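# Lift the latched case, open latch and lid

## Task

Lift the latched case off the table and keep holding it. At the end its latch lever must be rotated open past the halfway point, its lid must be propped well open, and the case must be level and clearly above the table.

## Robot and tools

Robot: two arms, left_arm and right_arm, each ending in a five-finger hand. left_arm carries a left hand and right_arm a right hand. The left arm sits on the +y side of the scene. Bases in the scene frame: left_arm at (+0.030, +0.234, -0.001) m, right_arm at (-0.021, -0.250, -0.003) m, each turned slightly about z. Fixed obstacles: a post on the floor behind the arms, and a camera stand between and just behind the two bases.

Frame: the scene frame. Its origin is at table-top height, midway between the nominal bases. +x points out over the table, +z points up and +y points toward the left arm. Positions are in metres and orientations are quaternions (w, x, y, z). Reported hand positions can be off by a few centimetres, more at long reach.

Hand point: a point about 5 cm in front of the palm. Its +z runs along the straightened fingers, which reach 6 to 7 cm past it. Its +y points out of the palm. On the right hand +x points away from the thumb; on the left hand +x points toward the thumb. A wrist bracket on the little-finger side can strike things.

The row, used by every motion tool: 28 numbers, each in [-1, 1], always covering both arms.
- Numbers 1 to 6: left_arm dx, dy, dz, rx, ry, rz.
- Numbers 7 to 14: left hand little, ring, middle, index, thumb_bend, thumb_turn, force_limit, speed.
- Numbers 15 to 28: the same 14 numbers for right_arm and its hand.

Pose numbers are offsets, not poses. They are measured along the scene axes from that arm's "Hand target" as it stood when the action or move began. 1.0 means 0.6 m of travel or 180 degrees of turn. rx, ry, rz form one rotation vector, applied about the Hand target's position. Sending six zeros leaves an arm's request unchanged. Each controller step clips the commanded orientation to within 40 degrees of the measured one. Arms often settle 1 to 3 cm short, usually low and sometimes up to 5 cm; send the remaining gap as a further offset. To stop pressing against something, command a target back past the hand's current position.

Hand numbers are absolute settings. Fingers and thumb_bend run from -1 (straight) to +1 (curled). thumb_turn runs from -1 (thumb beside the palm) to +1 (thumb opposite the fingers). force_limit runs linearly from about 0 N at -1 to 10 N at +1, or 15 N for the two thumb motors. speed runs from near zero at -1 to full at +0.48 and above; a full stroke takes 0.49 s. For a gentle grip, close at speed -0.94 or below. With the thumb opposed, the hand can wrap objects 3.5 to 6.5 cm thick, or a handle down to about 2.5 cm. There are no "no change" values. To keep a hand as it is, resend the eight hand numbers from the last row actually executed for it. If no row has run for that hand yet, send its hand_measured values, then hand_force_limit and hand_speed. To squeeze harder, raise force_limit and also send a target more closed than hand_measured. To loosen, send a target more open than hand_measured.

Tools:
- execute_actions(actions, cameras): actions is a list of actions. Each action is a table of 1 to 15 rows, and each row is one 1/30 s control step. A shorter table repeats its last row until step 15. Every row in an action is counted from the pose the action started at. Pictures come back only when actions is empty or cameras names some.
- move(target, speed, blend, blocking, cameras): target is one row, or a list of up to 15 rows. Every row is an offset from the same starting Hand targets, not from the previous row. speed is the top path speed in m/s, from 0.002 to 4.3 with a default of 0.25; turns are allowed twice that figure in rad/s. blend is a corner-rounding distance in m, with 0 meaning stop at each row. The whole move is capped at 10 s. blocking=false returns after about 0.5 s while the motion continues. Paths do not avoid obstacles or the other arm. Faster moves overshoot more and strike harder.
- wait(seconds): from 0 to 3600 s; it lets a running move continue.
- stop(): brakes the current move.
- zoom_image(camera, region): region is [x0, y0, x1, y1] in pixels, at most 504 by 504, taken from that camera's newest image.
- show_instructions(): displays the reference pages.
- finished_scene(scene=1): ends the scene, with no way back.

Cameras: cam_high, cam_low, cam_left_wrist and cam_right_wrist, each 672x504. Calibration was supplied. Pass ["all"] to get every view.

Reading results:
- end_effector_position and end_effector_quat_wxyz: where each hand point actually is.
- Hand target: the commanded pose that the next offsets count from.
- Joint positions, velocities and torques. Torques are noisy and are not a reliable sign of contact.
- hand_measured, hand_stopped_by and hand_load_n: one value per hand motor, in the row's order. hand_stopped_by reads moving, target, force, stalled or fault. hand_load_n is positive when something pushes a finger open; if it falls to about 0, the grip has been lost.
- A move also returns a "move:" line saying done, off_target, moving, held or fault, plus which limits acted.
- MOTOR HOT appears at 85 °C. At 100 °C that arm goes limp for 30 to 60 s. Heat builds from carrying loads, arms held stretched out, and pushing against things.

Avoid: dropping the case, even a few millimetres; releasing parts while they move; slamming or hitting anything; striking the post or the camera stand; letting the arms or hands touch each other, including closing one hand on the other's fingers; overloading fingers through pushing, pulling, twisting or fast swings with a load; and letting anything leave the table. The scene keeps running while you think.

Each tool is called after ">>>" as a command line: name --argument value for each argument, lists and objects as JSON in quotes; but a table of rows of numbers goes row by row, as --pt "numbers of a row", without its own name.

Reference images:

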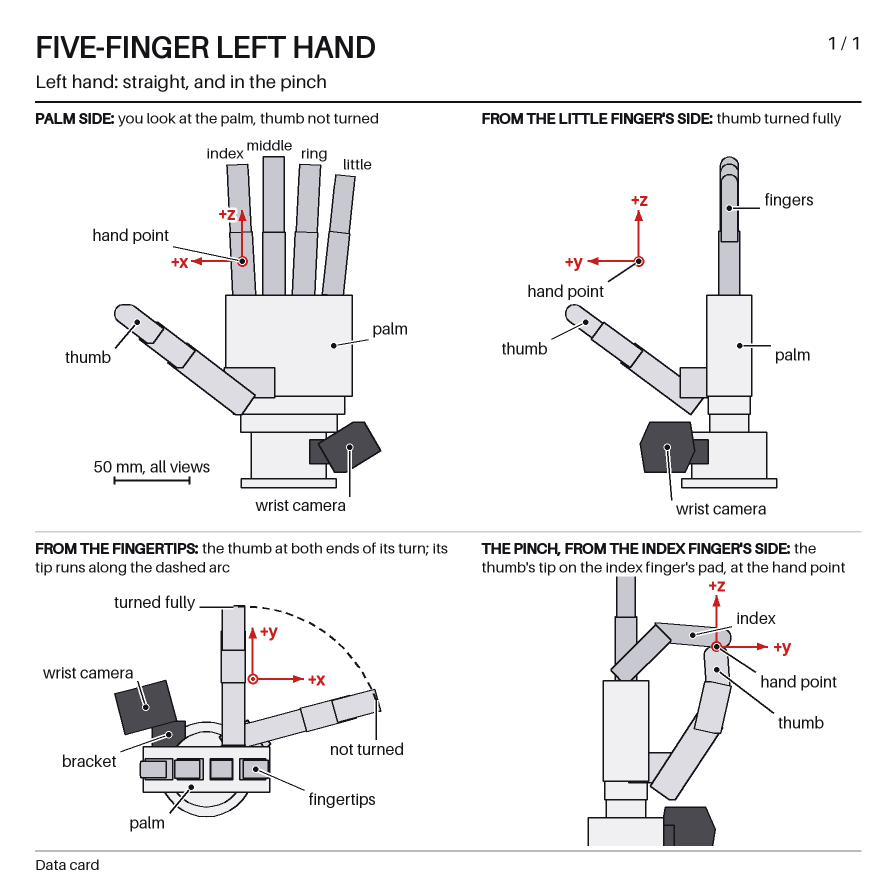

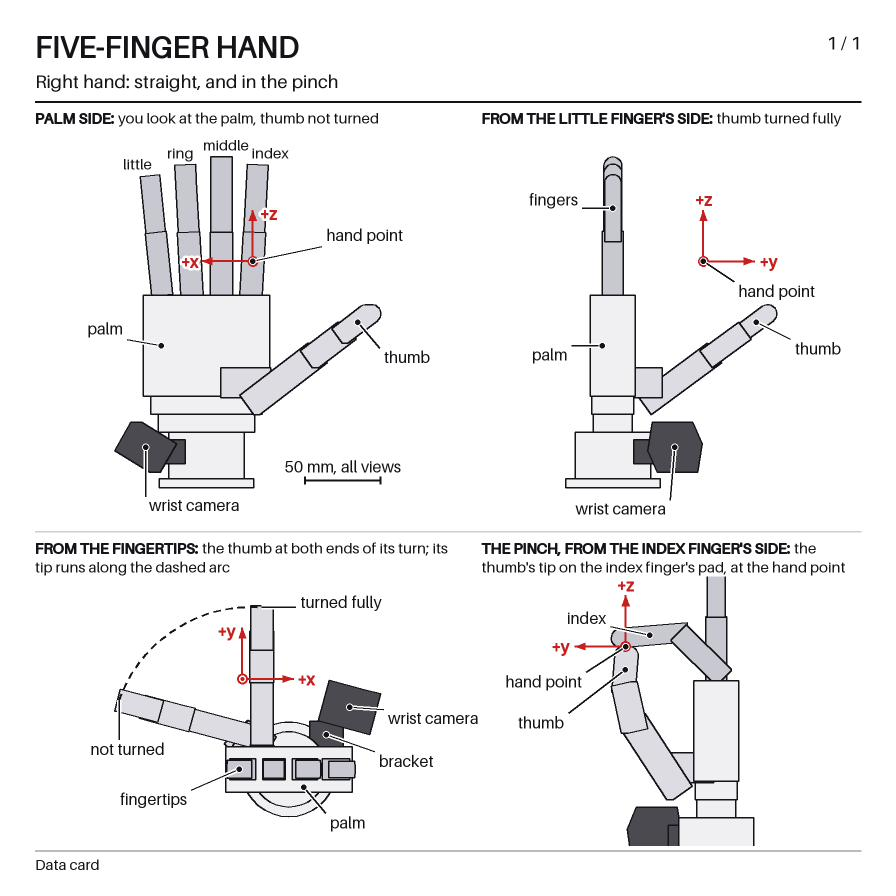

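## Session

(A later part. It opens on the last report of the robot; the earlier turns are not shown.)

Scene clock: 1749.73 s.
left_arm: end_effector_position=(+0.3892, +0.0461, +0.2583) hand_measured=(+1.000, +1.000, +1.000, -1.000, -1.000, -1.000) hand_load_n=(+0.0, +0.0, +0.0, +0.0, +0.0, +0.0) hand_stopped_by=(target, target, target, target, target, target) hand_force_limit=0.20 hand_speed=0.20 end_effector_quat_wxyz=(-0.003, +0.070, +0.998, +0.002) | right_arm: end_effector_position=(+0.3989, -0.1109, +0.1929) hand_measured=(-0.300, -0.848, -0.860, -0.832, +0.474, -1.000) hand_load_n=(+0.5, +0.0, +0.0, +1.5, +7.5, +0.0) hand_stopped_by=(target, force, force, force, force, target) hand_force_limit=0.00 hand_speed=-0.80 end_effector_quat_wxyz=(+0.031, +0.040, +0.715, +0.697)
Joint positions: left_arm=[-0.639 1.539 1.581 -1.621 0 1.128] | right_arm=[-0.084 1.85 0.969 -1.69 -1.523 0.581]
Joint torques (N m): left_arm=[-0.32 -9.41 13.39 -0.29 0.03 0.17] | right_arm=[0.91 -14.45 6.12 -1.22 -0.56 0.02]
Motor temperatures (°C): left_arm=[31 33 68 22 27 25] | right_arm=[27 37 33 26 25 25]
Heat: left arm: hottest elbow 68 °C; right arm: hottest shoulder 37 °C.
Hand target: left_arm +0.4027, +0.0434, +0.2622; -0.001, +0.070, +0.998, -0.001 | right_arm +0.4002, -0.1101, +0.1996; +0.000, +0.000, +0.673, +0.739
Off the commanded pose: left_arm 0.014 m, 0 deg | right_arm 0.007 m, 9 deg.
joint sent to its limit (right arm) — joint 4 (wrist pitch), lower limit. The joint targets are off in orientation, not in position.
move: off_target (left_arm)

>>> move --pt "0.004 -0.020 -0.016 0 0 0 1 1 1 -1 -1 -1 0.2 0.2 0 0 0 0 0 0 -0.3 -0.6 -0.6 -0.6 0.8 -1 0.0 -0.8" --speed 0.06 --cameras '["cam_low","cam_high"]'

>>> zoom_image --camera "cam_low" --region '[120, 100, 240, 200]'

>>> zoom_image --camera "cam_high" --region '[325, 200, 385, 260]'

Scene clock: 1753.07 s.
left_arm: end_effector_position=(+0.3927, +0.0436, +0.2524) hand_measured=(+1.000, +1.000, +1.000, -1.000, -1.000, -1.000) hand_load_n=(+0.0, +0.0, +0.0, +0.0, +0.0, +0.0) hand_stopped_by=(target, target, target, target, target, target) hand_force_limit=0.20 hand_speed=0.20 end_effector_quat_wxyz=(-0.008, +0.070, +0.998, +0.004) | right_arm: end_effector_position=(+0.3986, -0.1108, +0.1926) hand_measured=(-0.300, -0.848, -0.860, -0.832, +0.474, -1.000) hand_load_n=(+1.0, +0.5, +0.0, +2.5, +7.0, +0.0) hand_stopped_by=(target, force, force, force, force, target) hand_force_limit=0.00 hand_speed=-0.80 end_effector_quat_wxyz=(+0.031, +0.039, +0.715, +0.697)
Joint positions: left_arm=[-0.639 1.558 1.586 -1.618 0.001 1.129] | right_arm=[-0.084 1.85 0.969 -1.69 -1.521 0.581]
Joint torques (N m): left_arm=[-1.79 -9.47 13.08 0.23 0.01 -0.01] | right_arm=[0.97 -14.39 6.08 -1.32 -0.63 0.01]
Motor temperatures (°C): left_arm=[31 33 70 22 27 25] | right_arm=[27 37 33 26 25 25]
Heat: left arm: hottest elbow 70 °C; right arm: hottest shoulder 37 °C.
Hand target: left_arm +0.4051, +0.0314, +0.2526; -0.001, +0.070, +0.998, -0.001 | right_arm +0.4002, -0.1101, +0.1996; +0.000, +0.000, +0.673, +0.739
Off the commanded pose: left_arm 0.017 m, 1 deg | right_arm 0.007 m, 9 deg.
joint sent to its limit (right arm) — joint 4 (wrist pitch), lower limit. The joint targets are off in orientation, not in position.
move: off_target (left_arm)
Images, in order (width x height): cam_high 672x504, cam_low 672x504.

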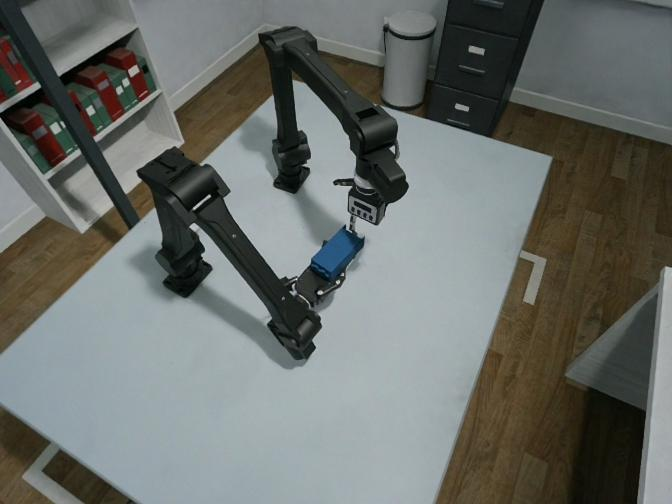

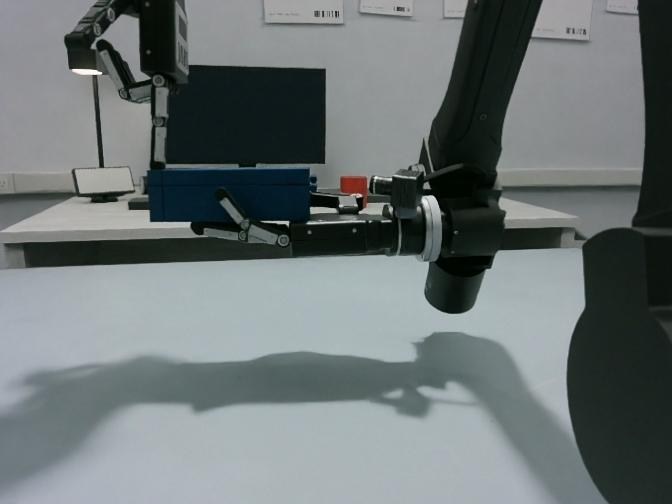

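Scaled by 4.200 from the camera's image (finer frame: 960x720).

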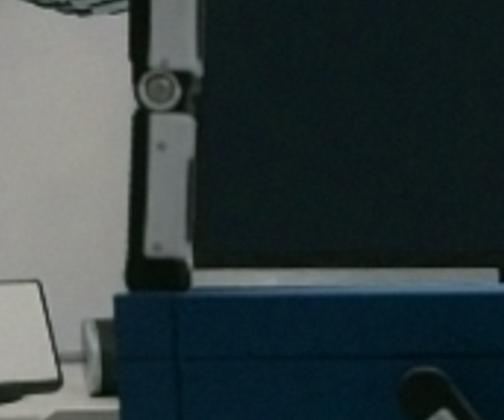

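Scaled by 8.400 from the camera's image (finer frame: 960x720).

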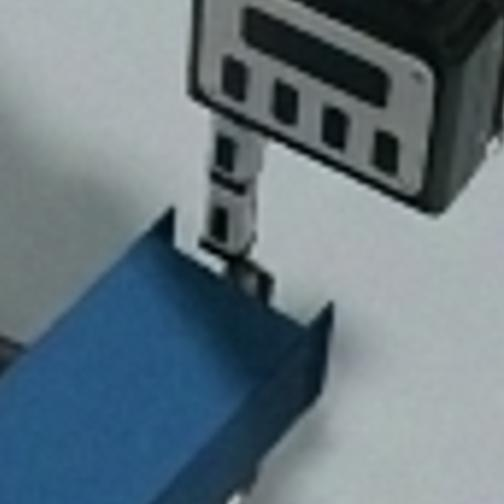

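>>> move --pt "0.0 -0.012 0.014 0 0 0 1 1 1 -1 -1 -1 0.2 0.2 0 0 0 0 0 0 -0.3 -0.6 -0.6 -0.6 0.8 -1 0.0 -0.8" --speed 0.06

Scene clock: 1756.47 s.
left_arm: end_effector_position=(+0.3983, +0.0369, +0.2579) hand_measured=(+1.000, +1.000, +1.000, -1.000, -1.000, -1.000) hand_load_n=(+0.0, +0.0, +0.0, +0.0, +0.0, +0.0) hand_stopped_by=(target, target, target, target, target, target) hand_force_limit=0.20 hand_speed=0.20 end_effector_quat_wxyz=(-0.003, +0.071, +0.998, +0.001) | right_arm: end_effector_position=(+0.3986, -0.1108, +0.1926) hand_measured=(-0.300, -0.848, -0.860, -0.832, +0.474, -1.000) hand_load_n=(+0.5, +0.0, +0.0, +2.0, +6.5, +0.0) hand_stopped_by=(target, force, force, force, force, target) hand_force_limit=0.00 hand_speed=-0.80 end_effector_quat_wxyz=(+0.031, +0.039, +0.715, +0.697)
Joint positions: left_arm=[-0.645 1.571 1.618 -1.624 0.001 1.124] | right_arm=[-0.084 1.85 0.969 -1.69 -1.521 0.581]
Joint torques (N m): left_arm=[-2.43 -9.82 13.37 -0.42 0.02 -0.07] | right_arm=[1.03 -14.27 6.12 -1.28 -0.63 0.02]
Motor temperatures (°C): left_arm=[31 33 70 22 27 25] | right_arm=[27 37 33 26 25 25]
Heat: left arm: hottest elbow 70 °C; right arm: hottest shoulder 37 °C.
Hand target: left_arm +0.4051, +0.0242, +0.2610; -0.001, +0.070, +0.998, -0.001 | right_arm +0.4002, -0.1101, +0.1996; +0.000, +0.000, +0.673, +0.739
Off the commanded pose: left_arm 0.015 m, 0 deg | right_arm 0.007 m, 9 deg.
joint sent to its limit (right arm) — joint 4 (wrist pitch), lower limit. The joint targets are off in orientation, not in position.
move: off_target (left_arm)

>>> move --pt "-0.012 0.014 -0.020 0 0 0 1 1 1 -1 -1 -1 0.2 0.2 0 0 0 0 0 0 -0.3 -0.6 -0.6 -0.6 0.8 -1 0.0 -0.8" --speed 0.06 --cameras '["cam_low","cam_high"]'

>>> zoom_image --camera "cam_low" --region '[120, 100, 240, 200]'

>>> zoom_image --camera "cam_high" --region '[325, 200, 385, 260]'

Scene clock: 1761.23 s.
left_arm: end_effector_position=(+0.4001, +0.0356, +0.2530) hand_measured=(+1.000, +1.000, +1.000, -1.000, -1.000, -1.000) hand_load_n=(+0.0, +0.0, +0.0, +0.0, +0.0, -0.5) hand_stopped_by=(target, target, target, target, target, target) hand_force_limit=0.20 hand_speed=0.20 end_effector_quat_wxyz=(+0.000, +0.070, +0.998, +0.000) | right_arm: end_effector_position=(+0.3986, -0.1107, +0.1926) hand_measured=(-0.300, -0.848, -0.860, -0.832, +0.474, -1.000) hand_load_n=(+0.5, +0.0, +0.0, +2.0, +7.0, +0.0) hand_stopped_by=(target, force, force, force, force, target) hand_force_limit=0.00 hand_speed=-0.80 end_effector_quat_wxyz=(+0.031, +0.039, +0.716, +0.697)
Joint positions: left_arm=[-0.645 1.572 1.607 -1.605 0.001 1.124] | right_arm=[-0.084 1.85 0.969 -1.69 -1.521 0.581]
Joint torques (N m): left_arm=[-1.79 -11.93 8.95 0.23 0.02 -0.03] | right_arm=[0.79 -14.68 6.05 -1.28 -0.63 0.04]
Motor temperatures (°C): left_arm=[31 33 69 22 27 25] | right_arm=[27 37 33 26 25 25]
Heat: left arm: hottest elbow 69 °C; right arm: hottest shoulder 37 °C.
Hand target: left_arm +0.3979, +0.0326, +0.2489; -0.001, +0.070, +0.998, -0.001 | right_arm +0.4002, -0.1101, +0.1996; +0.000, +0.000, +0.673, +0.739
Off the commanded pose: left_arm 0.005 m, 0 deg | right_arm 0.007 m, 9 deg.
joint sent to its limit (right arm) — joint 4 (wrist pitch), lower limit. The joint targets are off in orientation, not in position.
move: done
Images, in order (width x height): cam_high 672x504, cam_low 672x504.

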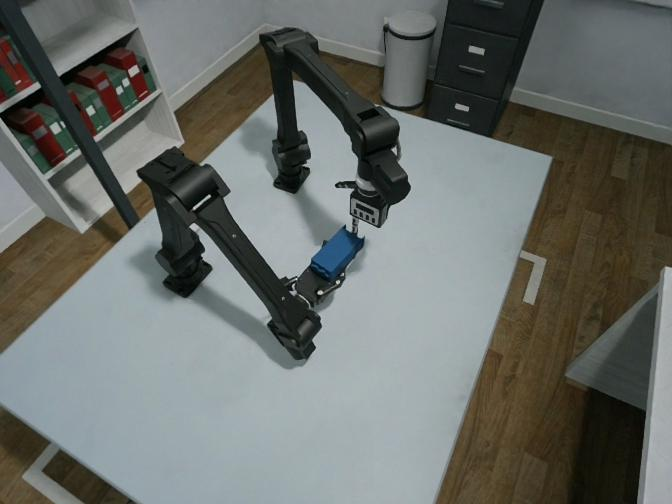

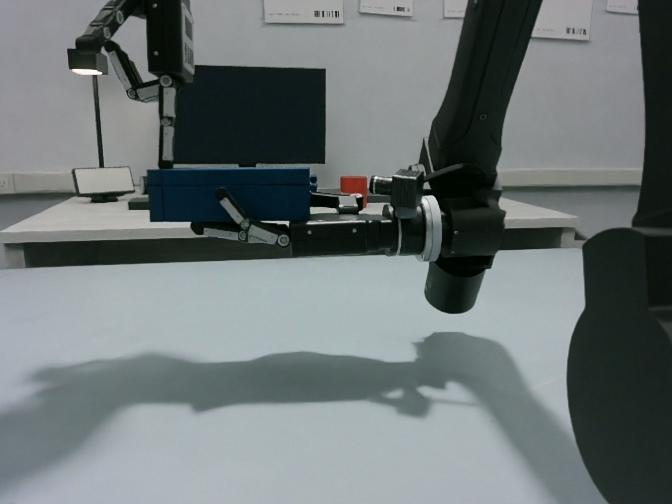

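Scaled by 4.200 from the camera's image (finer frame: 960x720).

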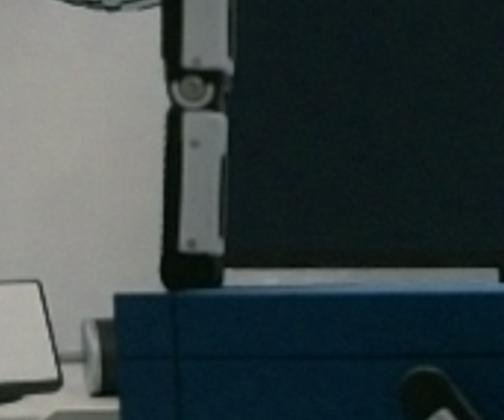

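Scaled by 8.400 from the camera's image (finer frame: 960x720).

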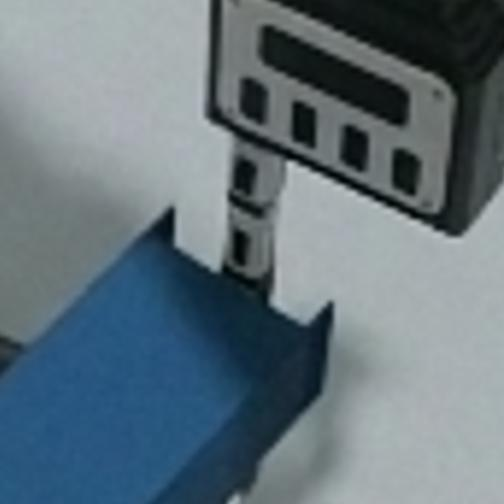

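>>> move --pt "-0.034 -0.006 0.034 0 0 0 1 1 1 -1 -1 -1 0.2 0.2 0 0 0 0 0 0 -0.3 -0.6 -0.6 -0.6 0.8 -1 0.0 -0.8" --pt "-0.004 0.018 0.026 0 0 0 1 1 1 -1 -1 -1 0.2 0.2 0 0 0 0 0 0 -0.3 -0.6 -0.6 -0.6 0.8 -1 0.0 -0.8" --speed 0.06 --cameras '["cam_low","cam_high"]'

>>> zoom_image --camera "cam_high" --region '[325, 200, 385, 260]'

Scene clock: 1770.43 s.
left_arm: end_effector_position=(+0.3896, +0.0421, +0.2664) hand_measured=(+1.000, +1.000, +1.000, -1.000, -1.000, -1.000) hand_load_n=(+0.0, +0.0, +0.0, +0.0, +0.0, +0.0) hand_stopped_by=(target, target, target, target, target, target) hand_force_limit=0.20 hand_speed=0.20 end_effector_quat_wxyz=(+0.000, +0.068, +0.998, +0.000) | right_arm: end_effector_position=(+0.3986, -0.1107, +0.1926) hand_measured=(-0.300, -0.848, -0.860, -0.832, +0.474, -1.000) hand_load_n=(+0.5, +0.0, +0.0, +2.5, +7.0, +0.0) hand_stopped_by=(target, force, force, force, force, target) hand_force_limit=0.00 hand_speed=-0.80 end_effector_quat_wxyz=(+0.031, +0.039, +0.716, +0.697)
Joint positions: left_arm=[-0.645 1.542 1.607 -1.636 0.001 1.119] | right_arm=[-0.084 1.85 0.969 -1.69 -1.521 0.581]
Joint torques (N m): left_arm=[-0.5 -10.64 10.5 -0.03 0.02 0.16] | right_arm=[0.79 -14.33 6.11 -1.25 -0.63 0.04]
Motor temperatures (°C): left_arm=[31 34 67 22 27 25] | right_arm=[27 37 33 26 25 25]
Heat: left arm: hottest elbow 67 °C; right arm: hottest shoulder 37 °C.
Hand target: left_arm +0.3955, +0.0433, +0.2645; -0.001, +0.070, +0.998, -0.001 | right_arm +0.4002, -0.1101, +0.1996; +0.000, +0.000, +0.673, +0.739
Off the commanded pose: left_arm 0.006 m, 0 deg | right_arm 0.007 m, 9 deg.
joint sent to its limit (right arm) — joint 4 (wrist pitch), lower limit. The joint targets are off in orientation, not in position.
move: done
Images, in order (width x height): cam_high 672x504, cam_low 672x504.

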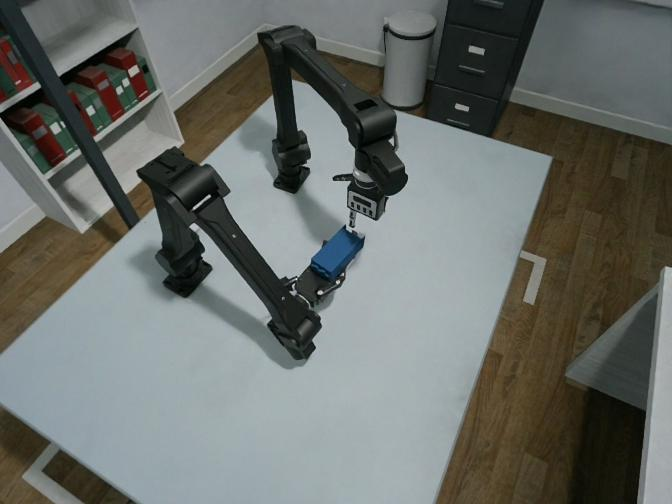

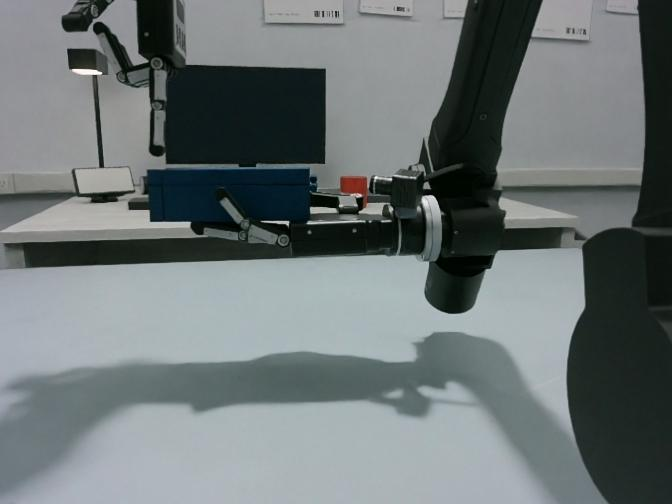

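Scaled by 8.400 from the camera's image (finer frame: 960x720).

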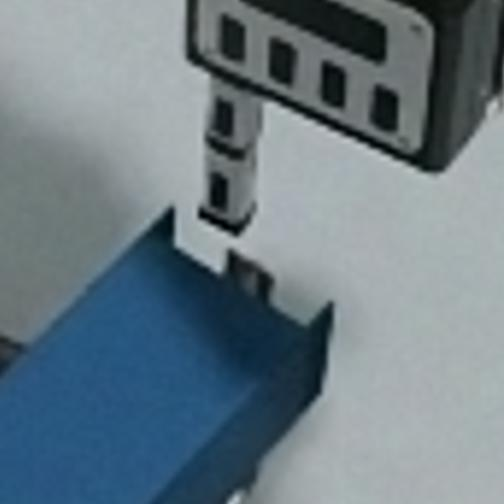

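>>> execute_actions --actions '[]' --cameras '["all"]'

Scene clock: 1792.03 s.
left_arm: end_effector_position=(+0.3897, +0.0421, +0.2664) hand_measured=(+1.000, +1.000, +1.000, -1.000, -1.000, -1.000) hand_load_n=(+0.0, +0.0, +0.0, +0.0, +0.0, +0.0) hand_stopped_by=(target, target, target, target, target, target) hand_force_limit=0.20 hand_speed=0.20 end_effector_quat_wxyz=(+0.000, +0.069, +0.998, +0.000) | right_arm: end_effector_position=(+0.3986, -0.1107, +0.1926) hand_measured=(-0.300, -0.848, -0.860, -0.832, +0.474, -1.000) hand_load_n=(+0.5, +0.0, +0.5, +2.0, +7.0, +0.0) hand_stopped_by=(target, force, force, force, force, target) hand_force_limit=0.00 hand_speed=-0.80 end_effector_quat_wxyz=(+0.031, +0.039, +0.716, +0.697)
Joint positions: left_arm=[-0.645 1.542 1.607 -1.636 0.001 1.12] | right_arm=[-0.084 1.85 0.969 -1.69 -1.521 0.581]
Joint velocities: within noise
Joint torques (N m): left_arm=[-0.5 -10.64 10.48 -0.05 0.01 0.15] | right_arm=[0.79 -14.33 6.01 -1.26 -0.63 0.02]
Motor temperatures (°C): left_arm=[31 33 65 22 27 25] | right_arm=[27 37 33 26 25 25]
Heat: left arm: hottest elbow 65 °C; right arm: hottest shoulder 37 °C.
Hand target: left_arm +0.3955, +0.0433, +0.2645; -0.001, +0.070, +0.998, -0.001 | right_arm +0.4002, -0.1101, +0.1996; +0.000, +0.000, +0.673, +0.739
Off the commanded pose: left_arm 0.006 m, 0 deg | right_arm 0.007 m, 9 deg.
camera_calibration:
cam_left_wrist: T_world_to_cam=[[-0.30639, -0.95188, -0.00656, 0.1584], [-0.81042, 0.25723, 0.52635, 0.16391], [-0.49934, 0.16658, -0.85024, 0.53283]] pos_world=[0.44743, 0.01985, 0.36779]
cam_right_wrist: T_world_to_cam=[[-0.21064, 0.04314, 0.97661, -0.09928], [0.82974, -0.52034, 0.20195, -0.41613], [0.51688, 0.85287, 0.07381, -0.00504]] pos_world=[0.32697, -0.20795, 0.18136]

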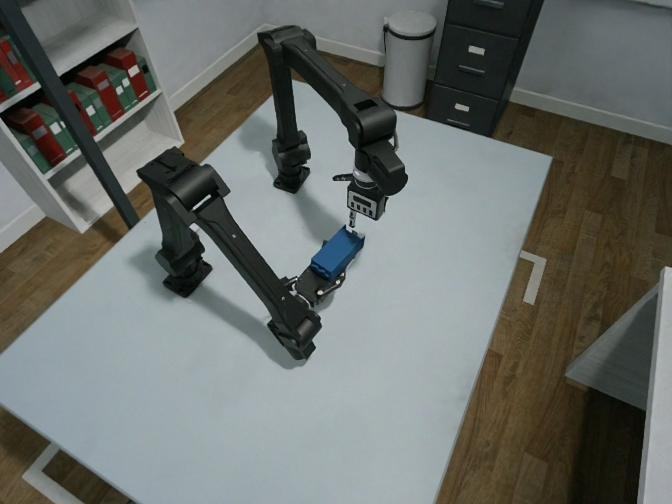

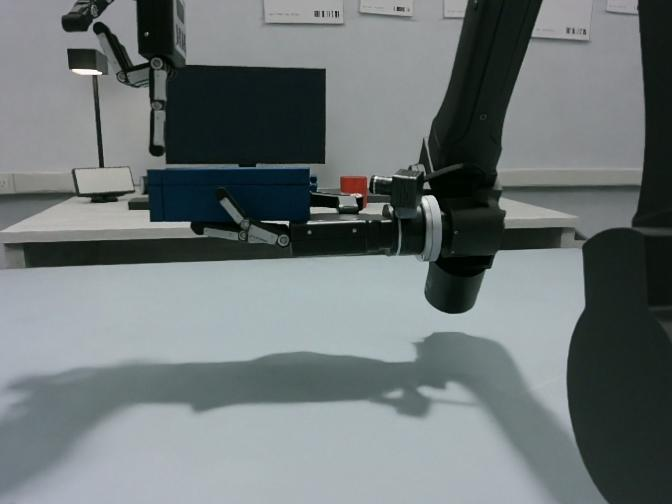

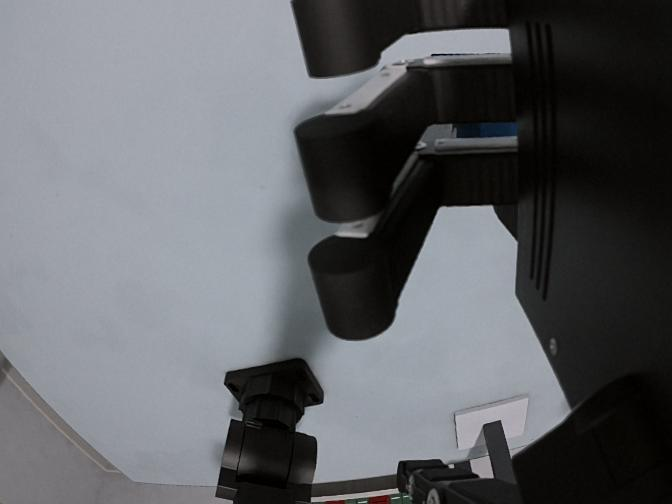

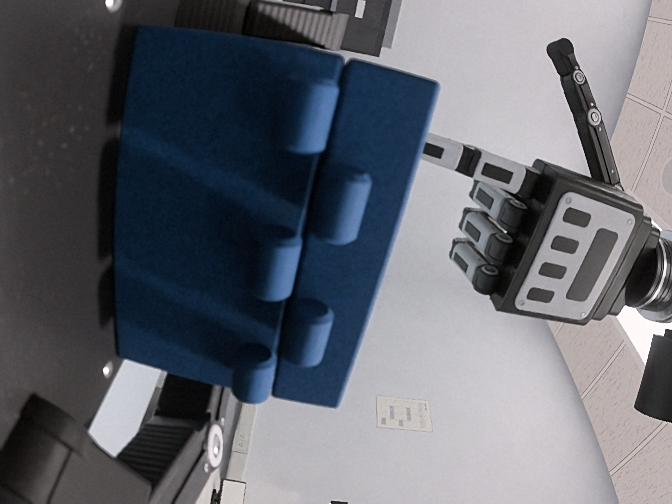

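>>> move --pt "-0.0125 -0.0222 0.0025 0 0 0 1 1 1 -1 -1 -1 0.2 0.2 0 0 0 0 0 0 -0.3 -0.6 -0.6 -0.6 0.8 -1 0.0 -0.8" --pt "-0.003 0.0012 0.0025 0 0 0 1 1 1 -1 -1 -1 0.2 0.2 0 0 0 0 0 0 -0.3 -0.6 -0.6 -0.6 0.8 -1 0.0 -0.8" --pt "-0.003 0.0012 -0.0195 0 0 0 1 1 1 -1 -1 -1 0.2 0.2 0 0 0 0 0 0 -0.3 -0.6 -0.6 -0.6 0.8 -1 0.0 -0.8" --speed 0.04 --cameras '["cam_high","cam_low"]'

>>> zoom_image --camera "cam_high" --region '[325, 200, 385, 260]'

>>> zoom_image --camera "cam_low" --region '[120, 100, 240, 200]'

Scene clock: 1801.37 s.
left_arm: end_effector_position=(+0.3901, +0.0397, +0.2580) hand_measured=(+1.000, +1.000, +1.000, -1.000, -1.000, -1.000) hand_load_n=(+0.0, +0.0, +0.0, +0.0, +0.0, +0.0) hand_stopped_by=(target, target, target, target, target, target) hand_force_limit=0.20 hand_speed=0.20 end_effector_quat_wxyz=(+0.002, +0.070, +0.998, -0.001) | right_arm: end_effector_position=(+0.3986, -0.1107, +0.1926) hand_measured=(-0.300, -0.848, -0.860, -0.832, +0.474, -1.000) hand_load_n=(+0.5, +0.5, +0.0, +2.0, +7.0, +0.0) hand_stopped_by=(target, force, force, force, force, target) hand_force_limit=0.00 hand_speed=-0.80 end_effector_quat_wxyz=(+0.031, +0.039, +0.716, +0.697)
Joint positions: left_arm=[-0.649 1.542 1.586 -1.61 0.001 1.119] | right_arm=[-0.084 1.85 0.969 -1.69 -1.521 0.581]
Joint torques (N m): left_arm=[-0.21 -11.16 9.09 0.1 0.02 0.14] | right_arm=[0.97 -14.51 6.09 -1.32 -0.62 0.02]
Motor temperatures (°C): left_arm=[31 33 64 22 27 25] | right_arm=[27 37 33 26 25 25]
Heat: left arm: hottest elbow 64 °C; right arm: hottest shoulder 37 °C.
Hand target: left_arm +0.3936, +0.0442, +0.2528; -0.001, +0.070, +0.998, -0.001 | right_arm +0.4002, -0.1101, +0.1996; +0.000, +0.000, +0.673, +0.739
Off the commanded pose: left_arm 0.008 m, 0 deg | right_arm 0.007 m, 9 deg.
joint sent to its limit (right arm) — joint 4 (wrist pitch), lower limit. The joint targets are off in orientation, not in position.
move: done

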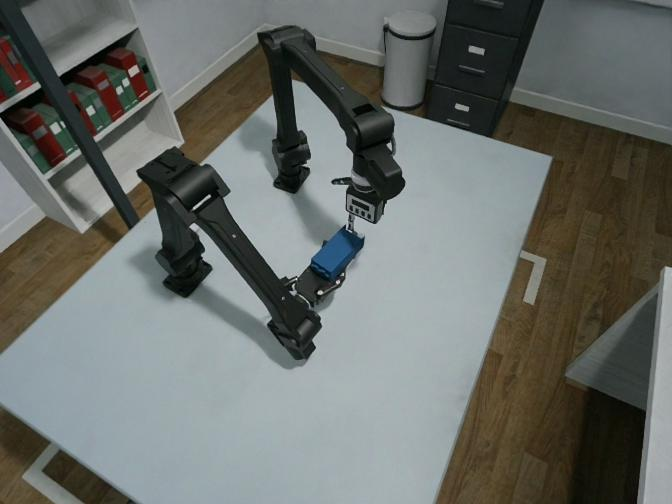

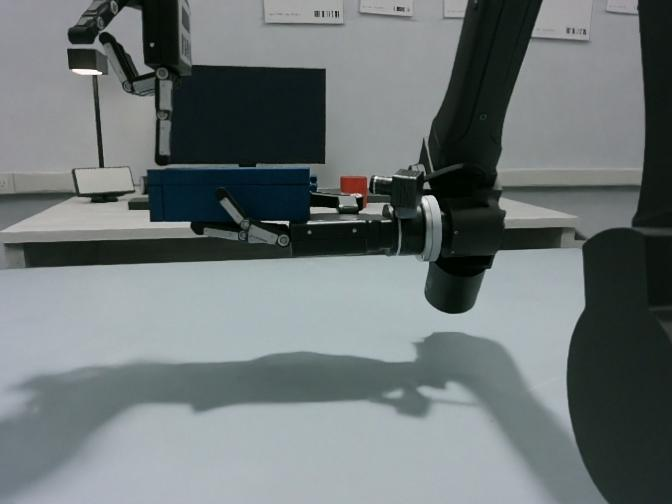

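Scaled by 8.400 from the camera's image (finer frame: 960x720).

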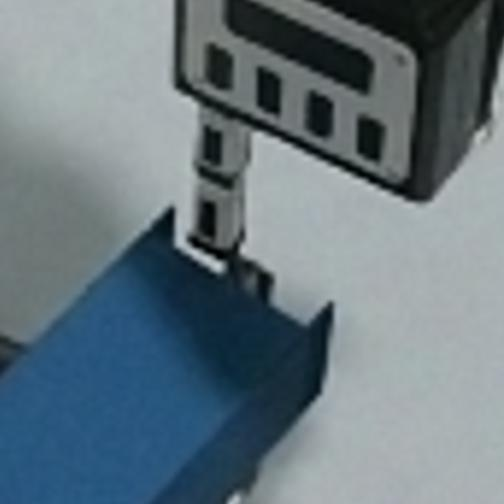

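Scaled by 4.200 from the camera's image (finer frame: 960x720).

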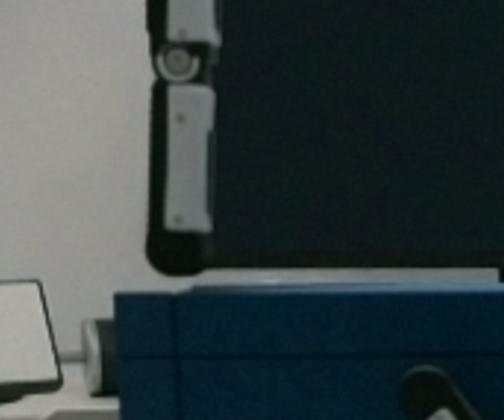

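>>> move --pt "-0.005 0.0 0.012 0 0 0 1 1 1 -1 -1 -1 0.2 0.2 0 0 0 0 0 0 -0.3 -0.6 -0.6 -0.6 0.8 -1 0.0 -0.8" --pt "0.012 0.0 0.012 0 0 0 1 1 1 -1 -1 -1 0.2 0.2 0 0 0 0 0 0 -0.3 -0.6 -0.6 -0.6 0.8 -1 0.0 -0.8" --pt "0.007 0.0 0.0 0 0 0 1 1 1 -1 -1 -1 0.2 0.2 0 0 0 0 0 0 -0.3 -0.6 -0.6 -0.6 0.8 -1 0.0 -0.8" --speed 0.04 --cameras '["cam_high","cam_low"]'

>>> zoom_image --camera "cam_high" --region '[325, 200, 385, 260]'

>>> zoom_image --camera "cam_low" --region '[120, 100, 240, 200]'

Scene clock: 1811.13 s.
left_arm: end_effector_position=(+0.3922, +0.0435, +0.2581) hand_measured=(+1.000, +1.000, +1.000, -1.000, -1.000, -1.000) hand_load_n=(+0.0, +0.0, +0.0, +0.0, +0.0, +0.0) hand_stopped_by=(target, target, target, target, target, target) hand_force_limit=0.20 hand_speed=0.20 end_effector_quat_wxyz=(+0.001, +0.069, +0.998, -0.001) | right_arm: end_effector_position=(+0.3986, -0.1107, +0.1926) hand_measured=(-0.300, -0.848, -0.860, -0.832, +0.474, -1.000) hand_load_n=(+0.5, +0.0, +0.0, +2.0, +7.0, +0.5) hand_stopped_by=(target, force, force, force, force, target) hand_force_limit=0.00 hand_speed=-0.80 end_effector_quat_wxyz=(+0.031, +0.039, +0.716, +0.697)
Joint positions: left_arm=[-0.64 1.542 1.586 -1.612 0.001 1.127] | right_arm=[-0.084 1.85 0.969 -1.69 -1.521 0.581]
Joint torques (N m): left_arm=[-0.5 -10.46 10 0.14 0.01 0.11] | right_arm=[0.73 -14.33 6.05 -1.35 -0.66 0.02]
Motor temperatures (°C): left_arm=[31 32 64 22 27 25] | right_arm=[27 37 33 26 25 25]
Heat: left arm: hottest elbow 64 °C; right arm: hottest shoulder 37 °C.
Hand target: left_arm +0.3978, +0.0440, +0.2528; -0.001, +0.070, +0.998, -0.001 | right_arm +0.4002, -0.1101, +0.1996; +0.000, +0.000, +0.673, +0.739
Off the commanded pose: left_arm 0.008 m, 0 deg | right_arm 0.007 m, 9 deg.
joint sent to its limit (right arm) — joint 4 (wrist pitch), lower limit. The joint targets are off in orientation, not in position.
move: done

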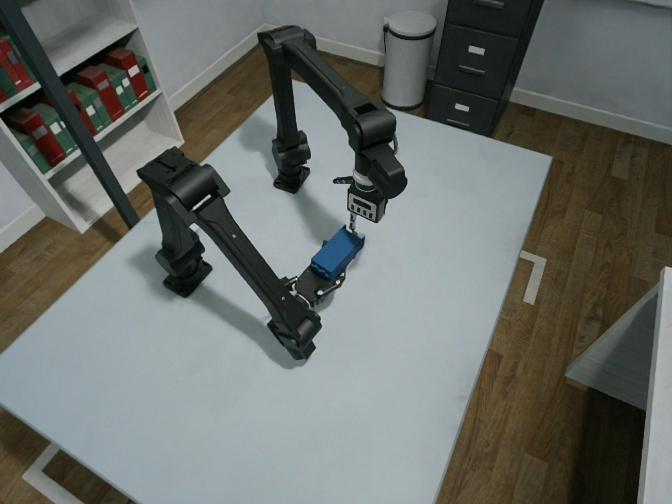

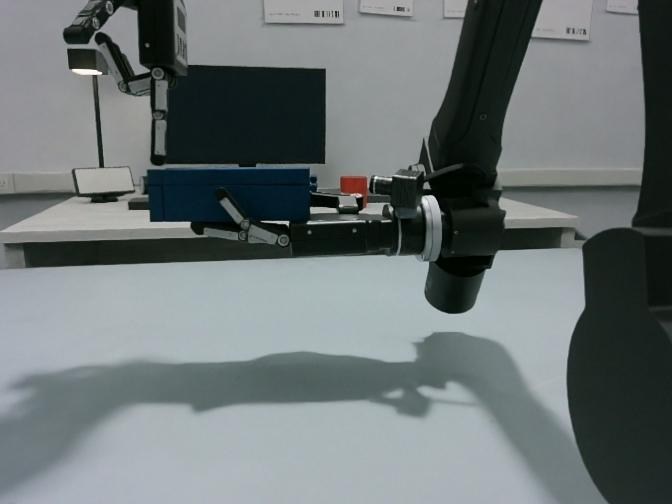

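Scaled by 8.400 from the camera's image (finer frame: 960x720).

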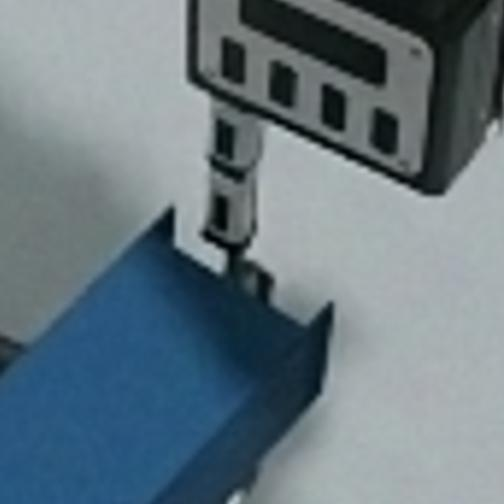

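Scaled by 4.200 from the camera's image (finer frame: 960x720).

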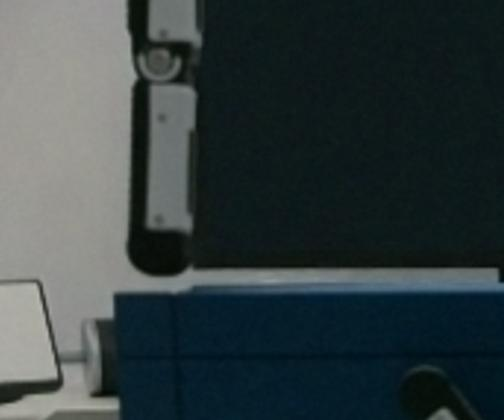

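>>> move --pt "0.005 -0.02 0.0 0 0 0 1 1 1 -1 -1 -1 0.2 0.2 0 0 0 0 0 0 -0.3 -0.6 -0.6 -0.6 0.8 -1 0.0 -0.8" --speed 0.04 --cameras '["cam_high","cam_low"]'

>>> zoom_image --camera "cam_high" --region '[325, 200, 385, 260]'

>>> zoom_image --camera "cam_low" --region '[120, 100, 240, 200]'

Scene clock: 1822.63 s.
left_arm: end_effector_position=(+0.3934, +0.0427, +0.2537) hand_measured=(+1.000, +1.000, +1.000, -1.000, -1.000, -1.000) hand_load_n=(+0.5, +0.0, +0.0, +0.0, +0.0, +0.0) hand_stopped_by=(target, target, target, target, target, target) hand_force_limit=0.20 hand_speed=0.20 end_effector_quat_wxyz=(-0.004, +0.069, +0.998, +0.002) | right_arm: end_effector_position=(+0.3986, -0.1107, +0.1926) hand_measured=(-0.300, -0.848, -0.860, -0.832, +0.474, -1.000) hand_load_n=(+0.5, +0.0, +0.5, +2.0, +7.0, +0.0) hand_stopped_by=(target, force, force, force, force, target) hand_force_limit=0.00 hand_speed=-0.80 end_effector_quat_wxyz=(+0.031, +0.039, +0.716, +0.697)
Joint positions: left_arm=[-0.64 1.553 1.586 -1.612 0.001 1.127] | right_arm=[-0.084 1.85 0.969 -1.69 -1.521 0.581]
Joint torques (N m): left_arm=[-2.02 -9.7 12.14 0.02 0.03 -0.03] | right_arm=[0.79 -14.56 6.13 -1.22 -0.64 0]
Motor temperatures (°C): left_arm=[31 32 64 22 27 25] | right_arm=[27 37 33 26 25 25]
Heat: left arm: hottest elbow 64 °C; right arm: hottest shoulder 37 °C.
Hand target: left_arm +0.4008, +0.0321, +0.2527; -0.001, +0.070, +0.998, -0.001 | right_arm +0.4002, -0.1101, +0.1996; +0.000, +0.000, +0.673, +0.739
Off the commanded pose: left_arm 0.013 m, 0 deg | right_arm 0.007 m, 9 deg.
joint sent to its limit (right arm) — joint 4 (wrist pitch), lower limit. The joint targets are off in orientation, not in position.
move: off_target (left_arm)

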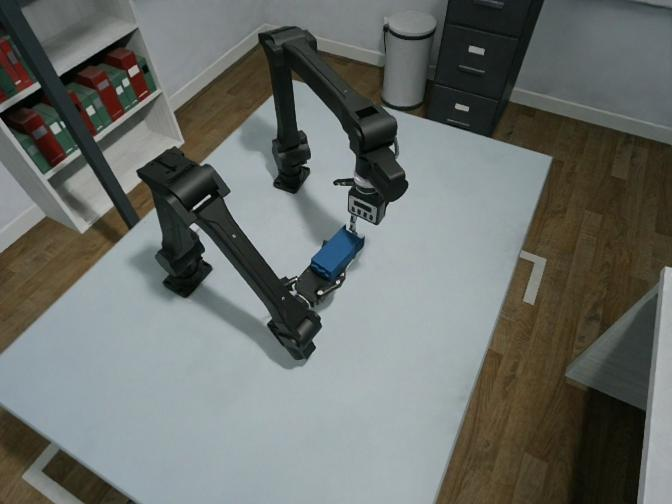

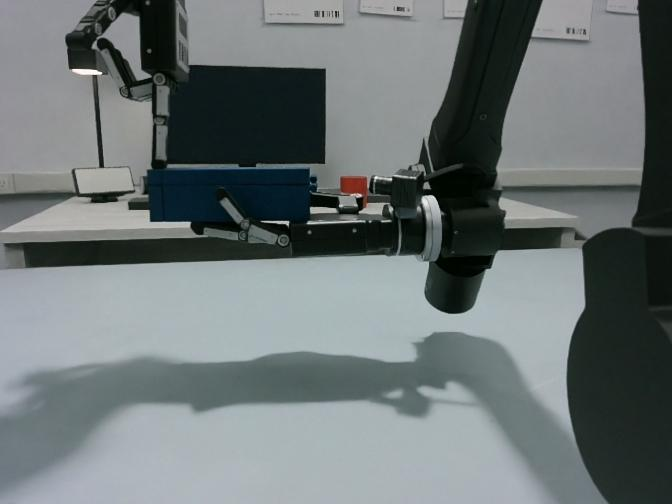

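Scaled by 8.400 from the camera's image (finer frame: 960x720).

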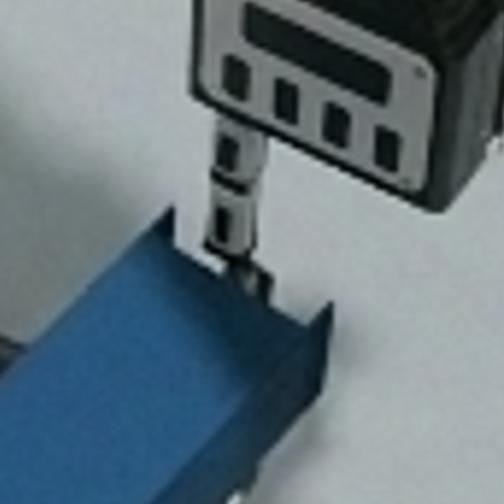

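Scaled by 4.200 from the camera's image (finer frame: 960x720).

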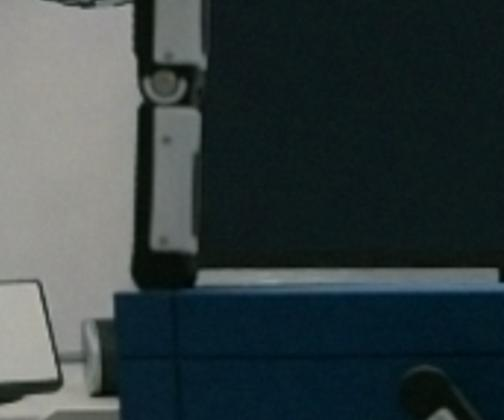

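>>> move --pt "0.0 -0.005 0.020 0 0 0 1 1 1 -1 -1 -1 0.2 0.2 0 0 0 0 0 0 -0.3 -0.6 -0.6 -0.6 0.8 -1 0.0 -0.8" --pt "-0.005 -0.02 0.020 0 0 0 1 1 1 -1 -1 -1 0.2 0.2 0 0 0 0 0 0 -0.3 -0.6 -0.6 -0.6 0.8 -1 0.0 -0.8" --speed 0.04 --cameras '[]'

Scene clock: 1826.60 s.
left_arm: end_effector_position=(+0.3912, +0.0322, +0.2614) hand_measured=(+1.000, +1.000, +1.000, -1.000, -1.000, -1.000) hand_load_n=(+0.0, +0.0, +0.0, +0.0, +0.0, +0.0) hand_stopped_by=(target, target, target, target, target, target) hand_force_limit=0.20 hand_speed=0.20 end_effector_quat_wxyz=(-0.003, +0.071, +0.997, +0.001) | right_arm: end_effector_position=(+0.3986, -0.1107, +0.1926) hand_measured=(-0.300, -0.848, -0.860, -0.832, +0.474, -1.000) hand_load_n=(+1.0, +0.0, +0.0, +2.0, +7.0, +0.0) hand_stopped_by=(target, force, force, force, force, target) hand_force_limit=0.00 hand_speed=-0.80 end_effector_quat_wxyz=(+0.031, +0.039, +0.716, +0.697)
Joint positions: left_arm=[-0.661 1.563 1.618 -1.632 0.001 1.109] | right_arm=[-0.084 1.85 0.969 -1.69 -1.521 0.581]
Joint torques (N m): left_arm=[-2.14 -9.64 13.31 -0.4 0.02 -0.08] | right_arm=[1.08 -14.51 6.12 -1.24 -0.64 0.01]
Motor temperatures (°C): left_arm=[31 32 65 22 27 25] | right_arm=[27 37 33 26 25 25]
Heat: left arm: hottest elbow 65 °C; right arm: hottest shoulder 37 °C.
Hand target: left_arm +0.3979, +0.0201, +0.2648; -0.001, +0.070, +0.998, -0.001 | right_arm +0.4002, -0.1101, +0.1996; +0.000, +0.000, +0.673, +0.739
Off the commanded pose: left_arm 0.014 m, 0 deg | right_arm 0.007 m, 9 deg.
joint sent to its limit (right arm) — joint 4 (wrist pitch), lower limit. The joint targets are off in orientation, not in position.
move: off_target (left_arm)

>>> move --pt "0.003 0.036 0.0 0 0 0 1 1 1 -1 -1 -1 0.2 0.2 0 0 0 0 0 0 -0.3 -0.6 -0.6 -0.6 0.8 -1 0.0 -0.8" --speed 0.04 --cameras '[]'

Scene clock: 1830.33 s.
left_arm: end_effector_position=(+0.3952, +0.0383, +0.2614) hand_measured=(+1.000, +1.000, +1.000, -1.000, -1.000, -1.000) hand_load_n=(+0.5, +0.0, +0.5, +0.0, +0.0, +0.0) hand_stopped_by=(target, target, target, target, target, target) hand_force_limit=0.20 hand_speed=0.20 end_effector_quat_wxyz=(-0.003, +0.069, +0.998, +0.001) | right_arm: end_effector_position=(+0.3986, -0.1107, +0.1926) hand_measured=(-0.300, -0.848, -0.860, -0.832, +0.474, -1.000) hand_load_n=(+0.5, +0.0, +0.0, +2.0, +7.0, +0.0) hand_stopped_by=(target, force, force, force, force, target) hand_force_limit=0.00 hand_speed=-0.80 end_effector_quat_wxyz=(+0.031, +0.039, +0.716, +0.697)
Joint positions: left_arm=[-0.645 1.563 1.618 -1.632 0.001 1.121] | right_arm=[-0.084 1.85 0.969 -1.69 -1.521 0.581]
Joint torques (N m): left_arm=[-0.26 -11.69 10.73 -0.27 0 0.14] | right_arm=[0.67 -14.33 6.11 -1.29 -0.63 0.03]
Motor temperatures (°C): left_arm=[31 33 65 22 27 25] | right_arm=[27 37 33 26 25 25]
Heat: left arm: hottest elbow 65 °C; right arm: hottest shoulder 37 °C.
Hand target: left_arm +0.3996, +0.0417, +0.2648; -0.001, +0.070, +0.998, -0.001 | right_arm +0.4002, -0.1101, +0.1996; +0.000, +0.000, +0.673, +0.739
Off the commanded pose: left_arm 0.007 m, 0 deg | right_arm 0.007 m, 9 deg.
joint sent to its limit (right arm) — joint 4 (wrist pitch), lower limit. The joint targets are off in orientation, not in position.
move: done

>>> move --pt "-0.002 0.0 -0.024 0 0 0 1 1 1 -1 -1 -1 0.2 0.2 0 0 0 0 0 0 -0.3 -0.6 -0.6 -0.6 0.8 -1 0.0 -0.8" --speed 0.03 --cameras '["cam_high","cam_low"]'

>>> zoom_image --camera "cam_high" --region '[325, 200, 385, 260]'

>>> zoom_image --camera "cam_low" --region '[120, 100, 240, 200]'

Scene clock: 1834.33 s.
left_arm: end_effector_position=(+0.3961, +0.0378, +0.2530) hand_measured=(+1.000, +1.000, +1.000, -1.000, -1.000, -1.000) hand_load_n=(+0.0, +0.0, +0.0, -0.5, +0.0, +0.0) hand_stopped_by=(target, target, target, target, target, target) hand_force_limit=0.20 hand_speed=0.20 end_effector_quat_wxyz=(-0.002, +0.070, +0.998, +0.001) | right_arm: end_effector_position=(+0.3986, -0.1107, +0.1926) hand_measured=(-0.300, -0.848, -0.860, -0.832, +0.474, -1.000) hand_load_n=(+0.5, +0.5, +0.0, +2.0, +7.0, +0.0) hand_stopped_by=(target, force, force, force, force, target) hand_force_limit=0.00 hand_speed=-0.80 end_effector_quat_wxyz=(+0.031, +0.039, +0.716, +0.697)
Joint positions: left_arm=[-0.645 1.563 1.596 -1.608 0.001 1.122] | right_arm=[-0.084 1.85 0.969 -1.69 -1.521 0.581]
Joint torques (N m): left_arm=[-0.38 -11.99 9.07 0.24 0.01 0.14] | right_arm=[0.85 -14.27 6.16 -1.25 -0.64 0.01]
Motor temperatures (°C): left_arm=[31 33 64 22 27 25] | right_arm=[27 37 33 26 25 25]
Heat: left arm: hottest elbow 64 °C; right arm: hottest shoulder 37 °C.
Hand target: left_arm +0.3984, +0.0417, +0.2504; -0.001, +0.070, +0.998, -0.001 | right_arm +0.4002, -0.1101, +0.1996; +0.000, +0.000, +0.673, +0.739
Off the commanded pose: left_arm 0.005 m, 0 deg | right_arm 0.007 m, 9 deg.
joint sent to its limit (right arm) — joint 4 (wrist pitch), lower limit. The joint targets are off in orientation, not in position.
move: done

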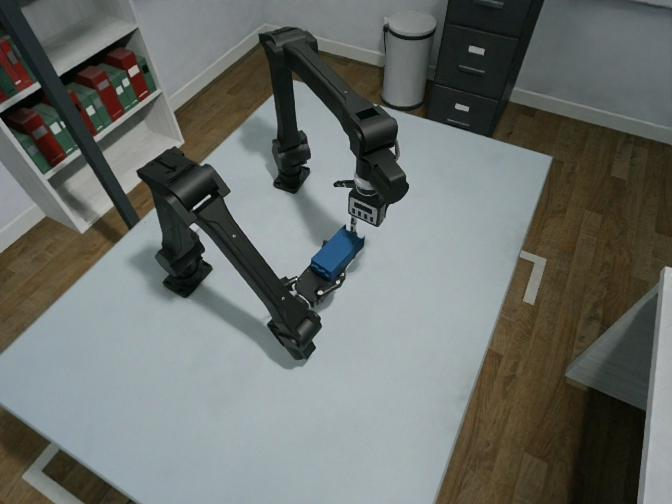

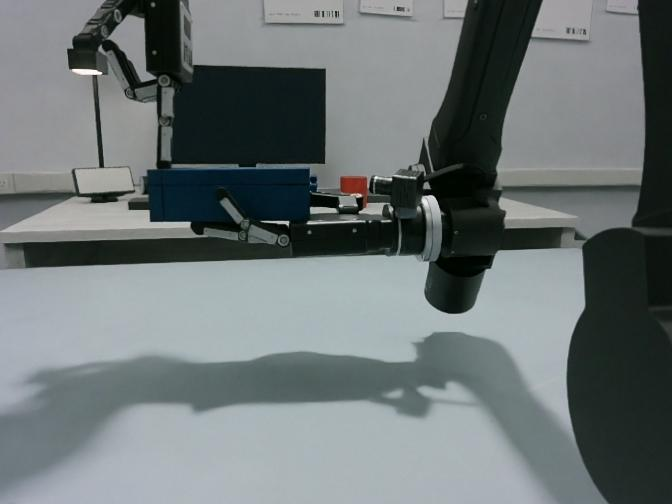

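Scaled by 8.400 from the camera's image (finer frame: 960x720).

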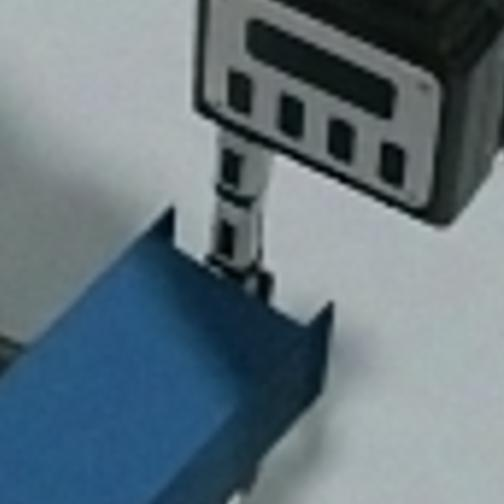

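Scaled by 4.200 from the camera's image (finer frame: 960x720).

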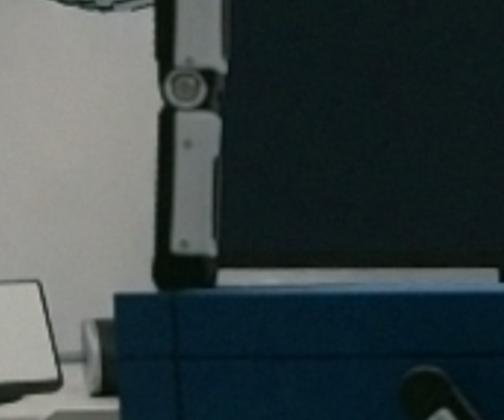

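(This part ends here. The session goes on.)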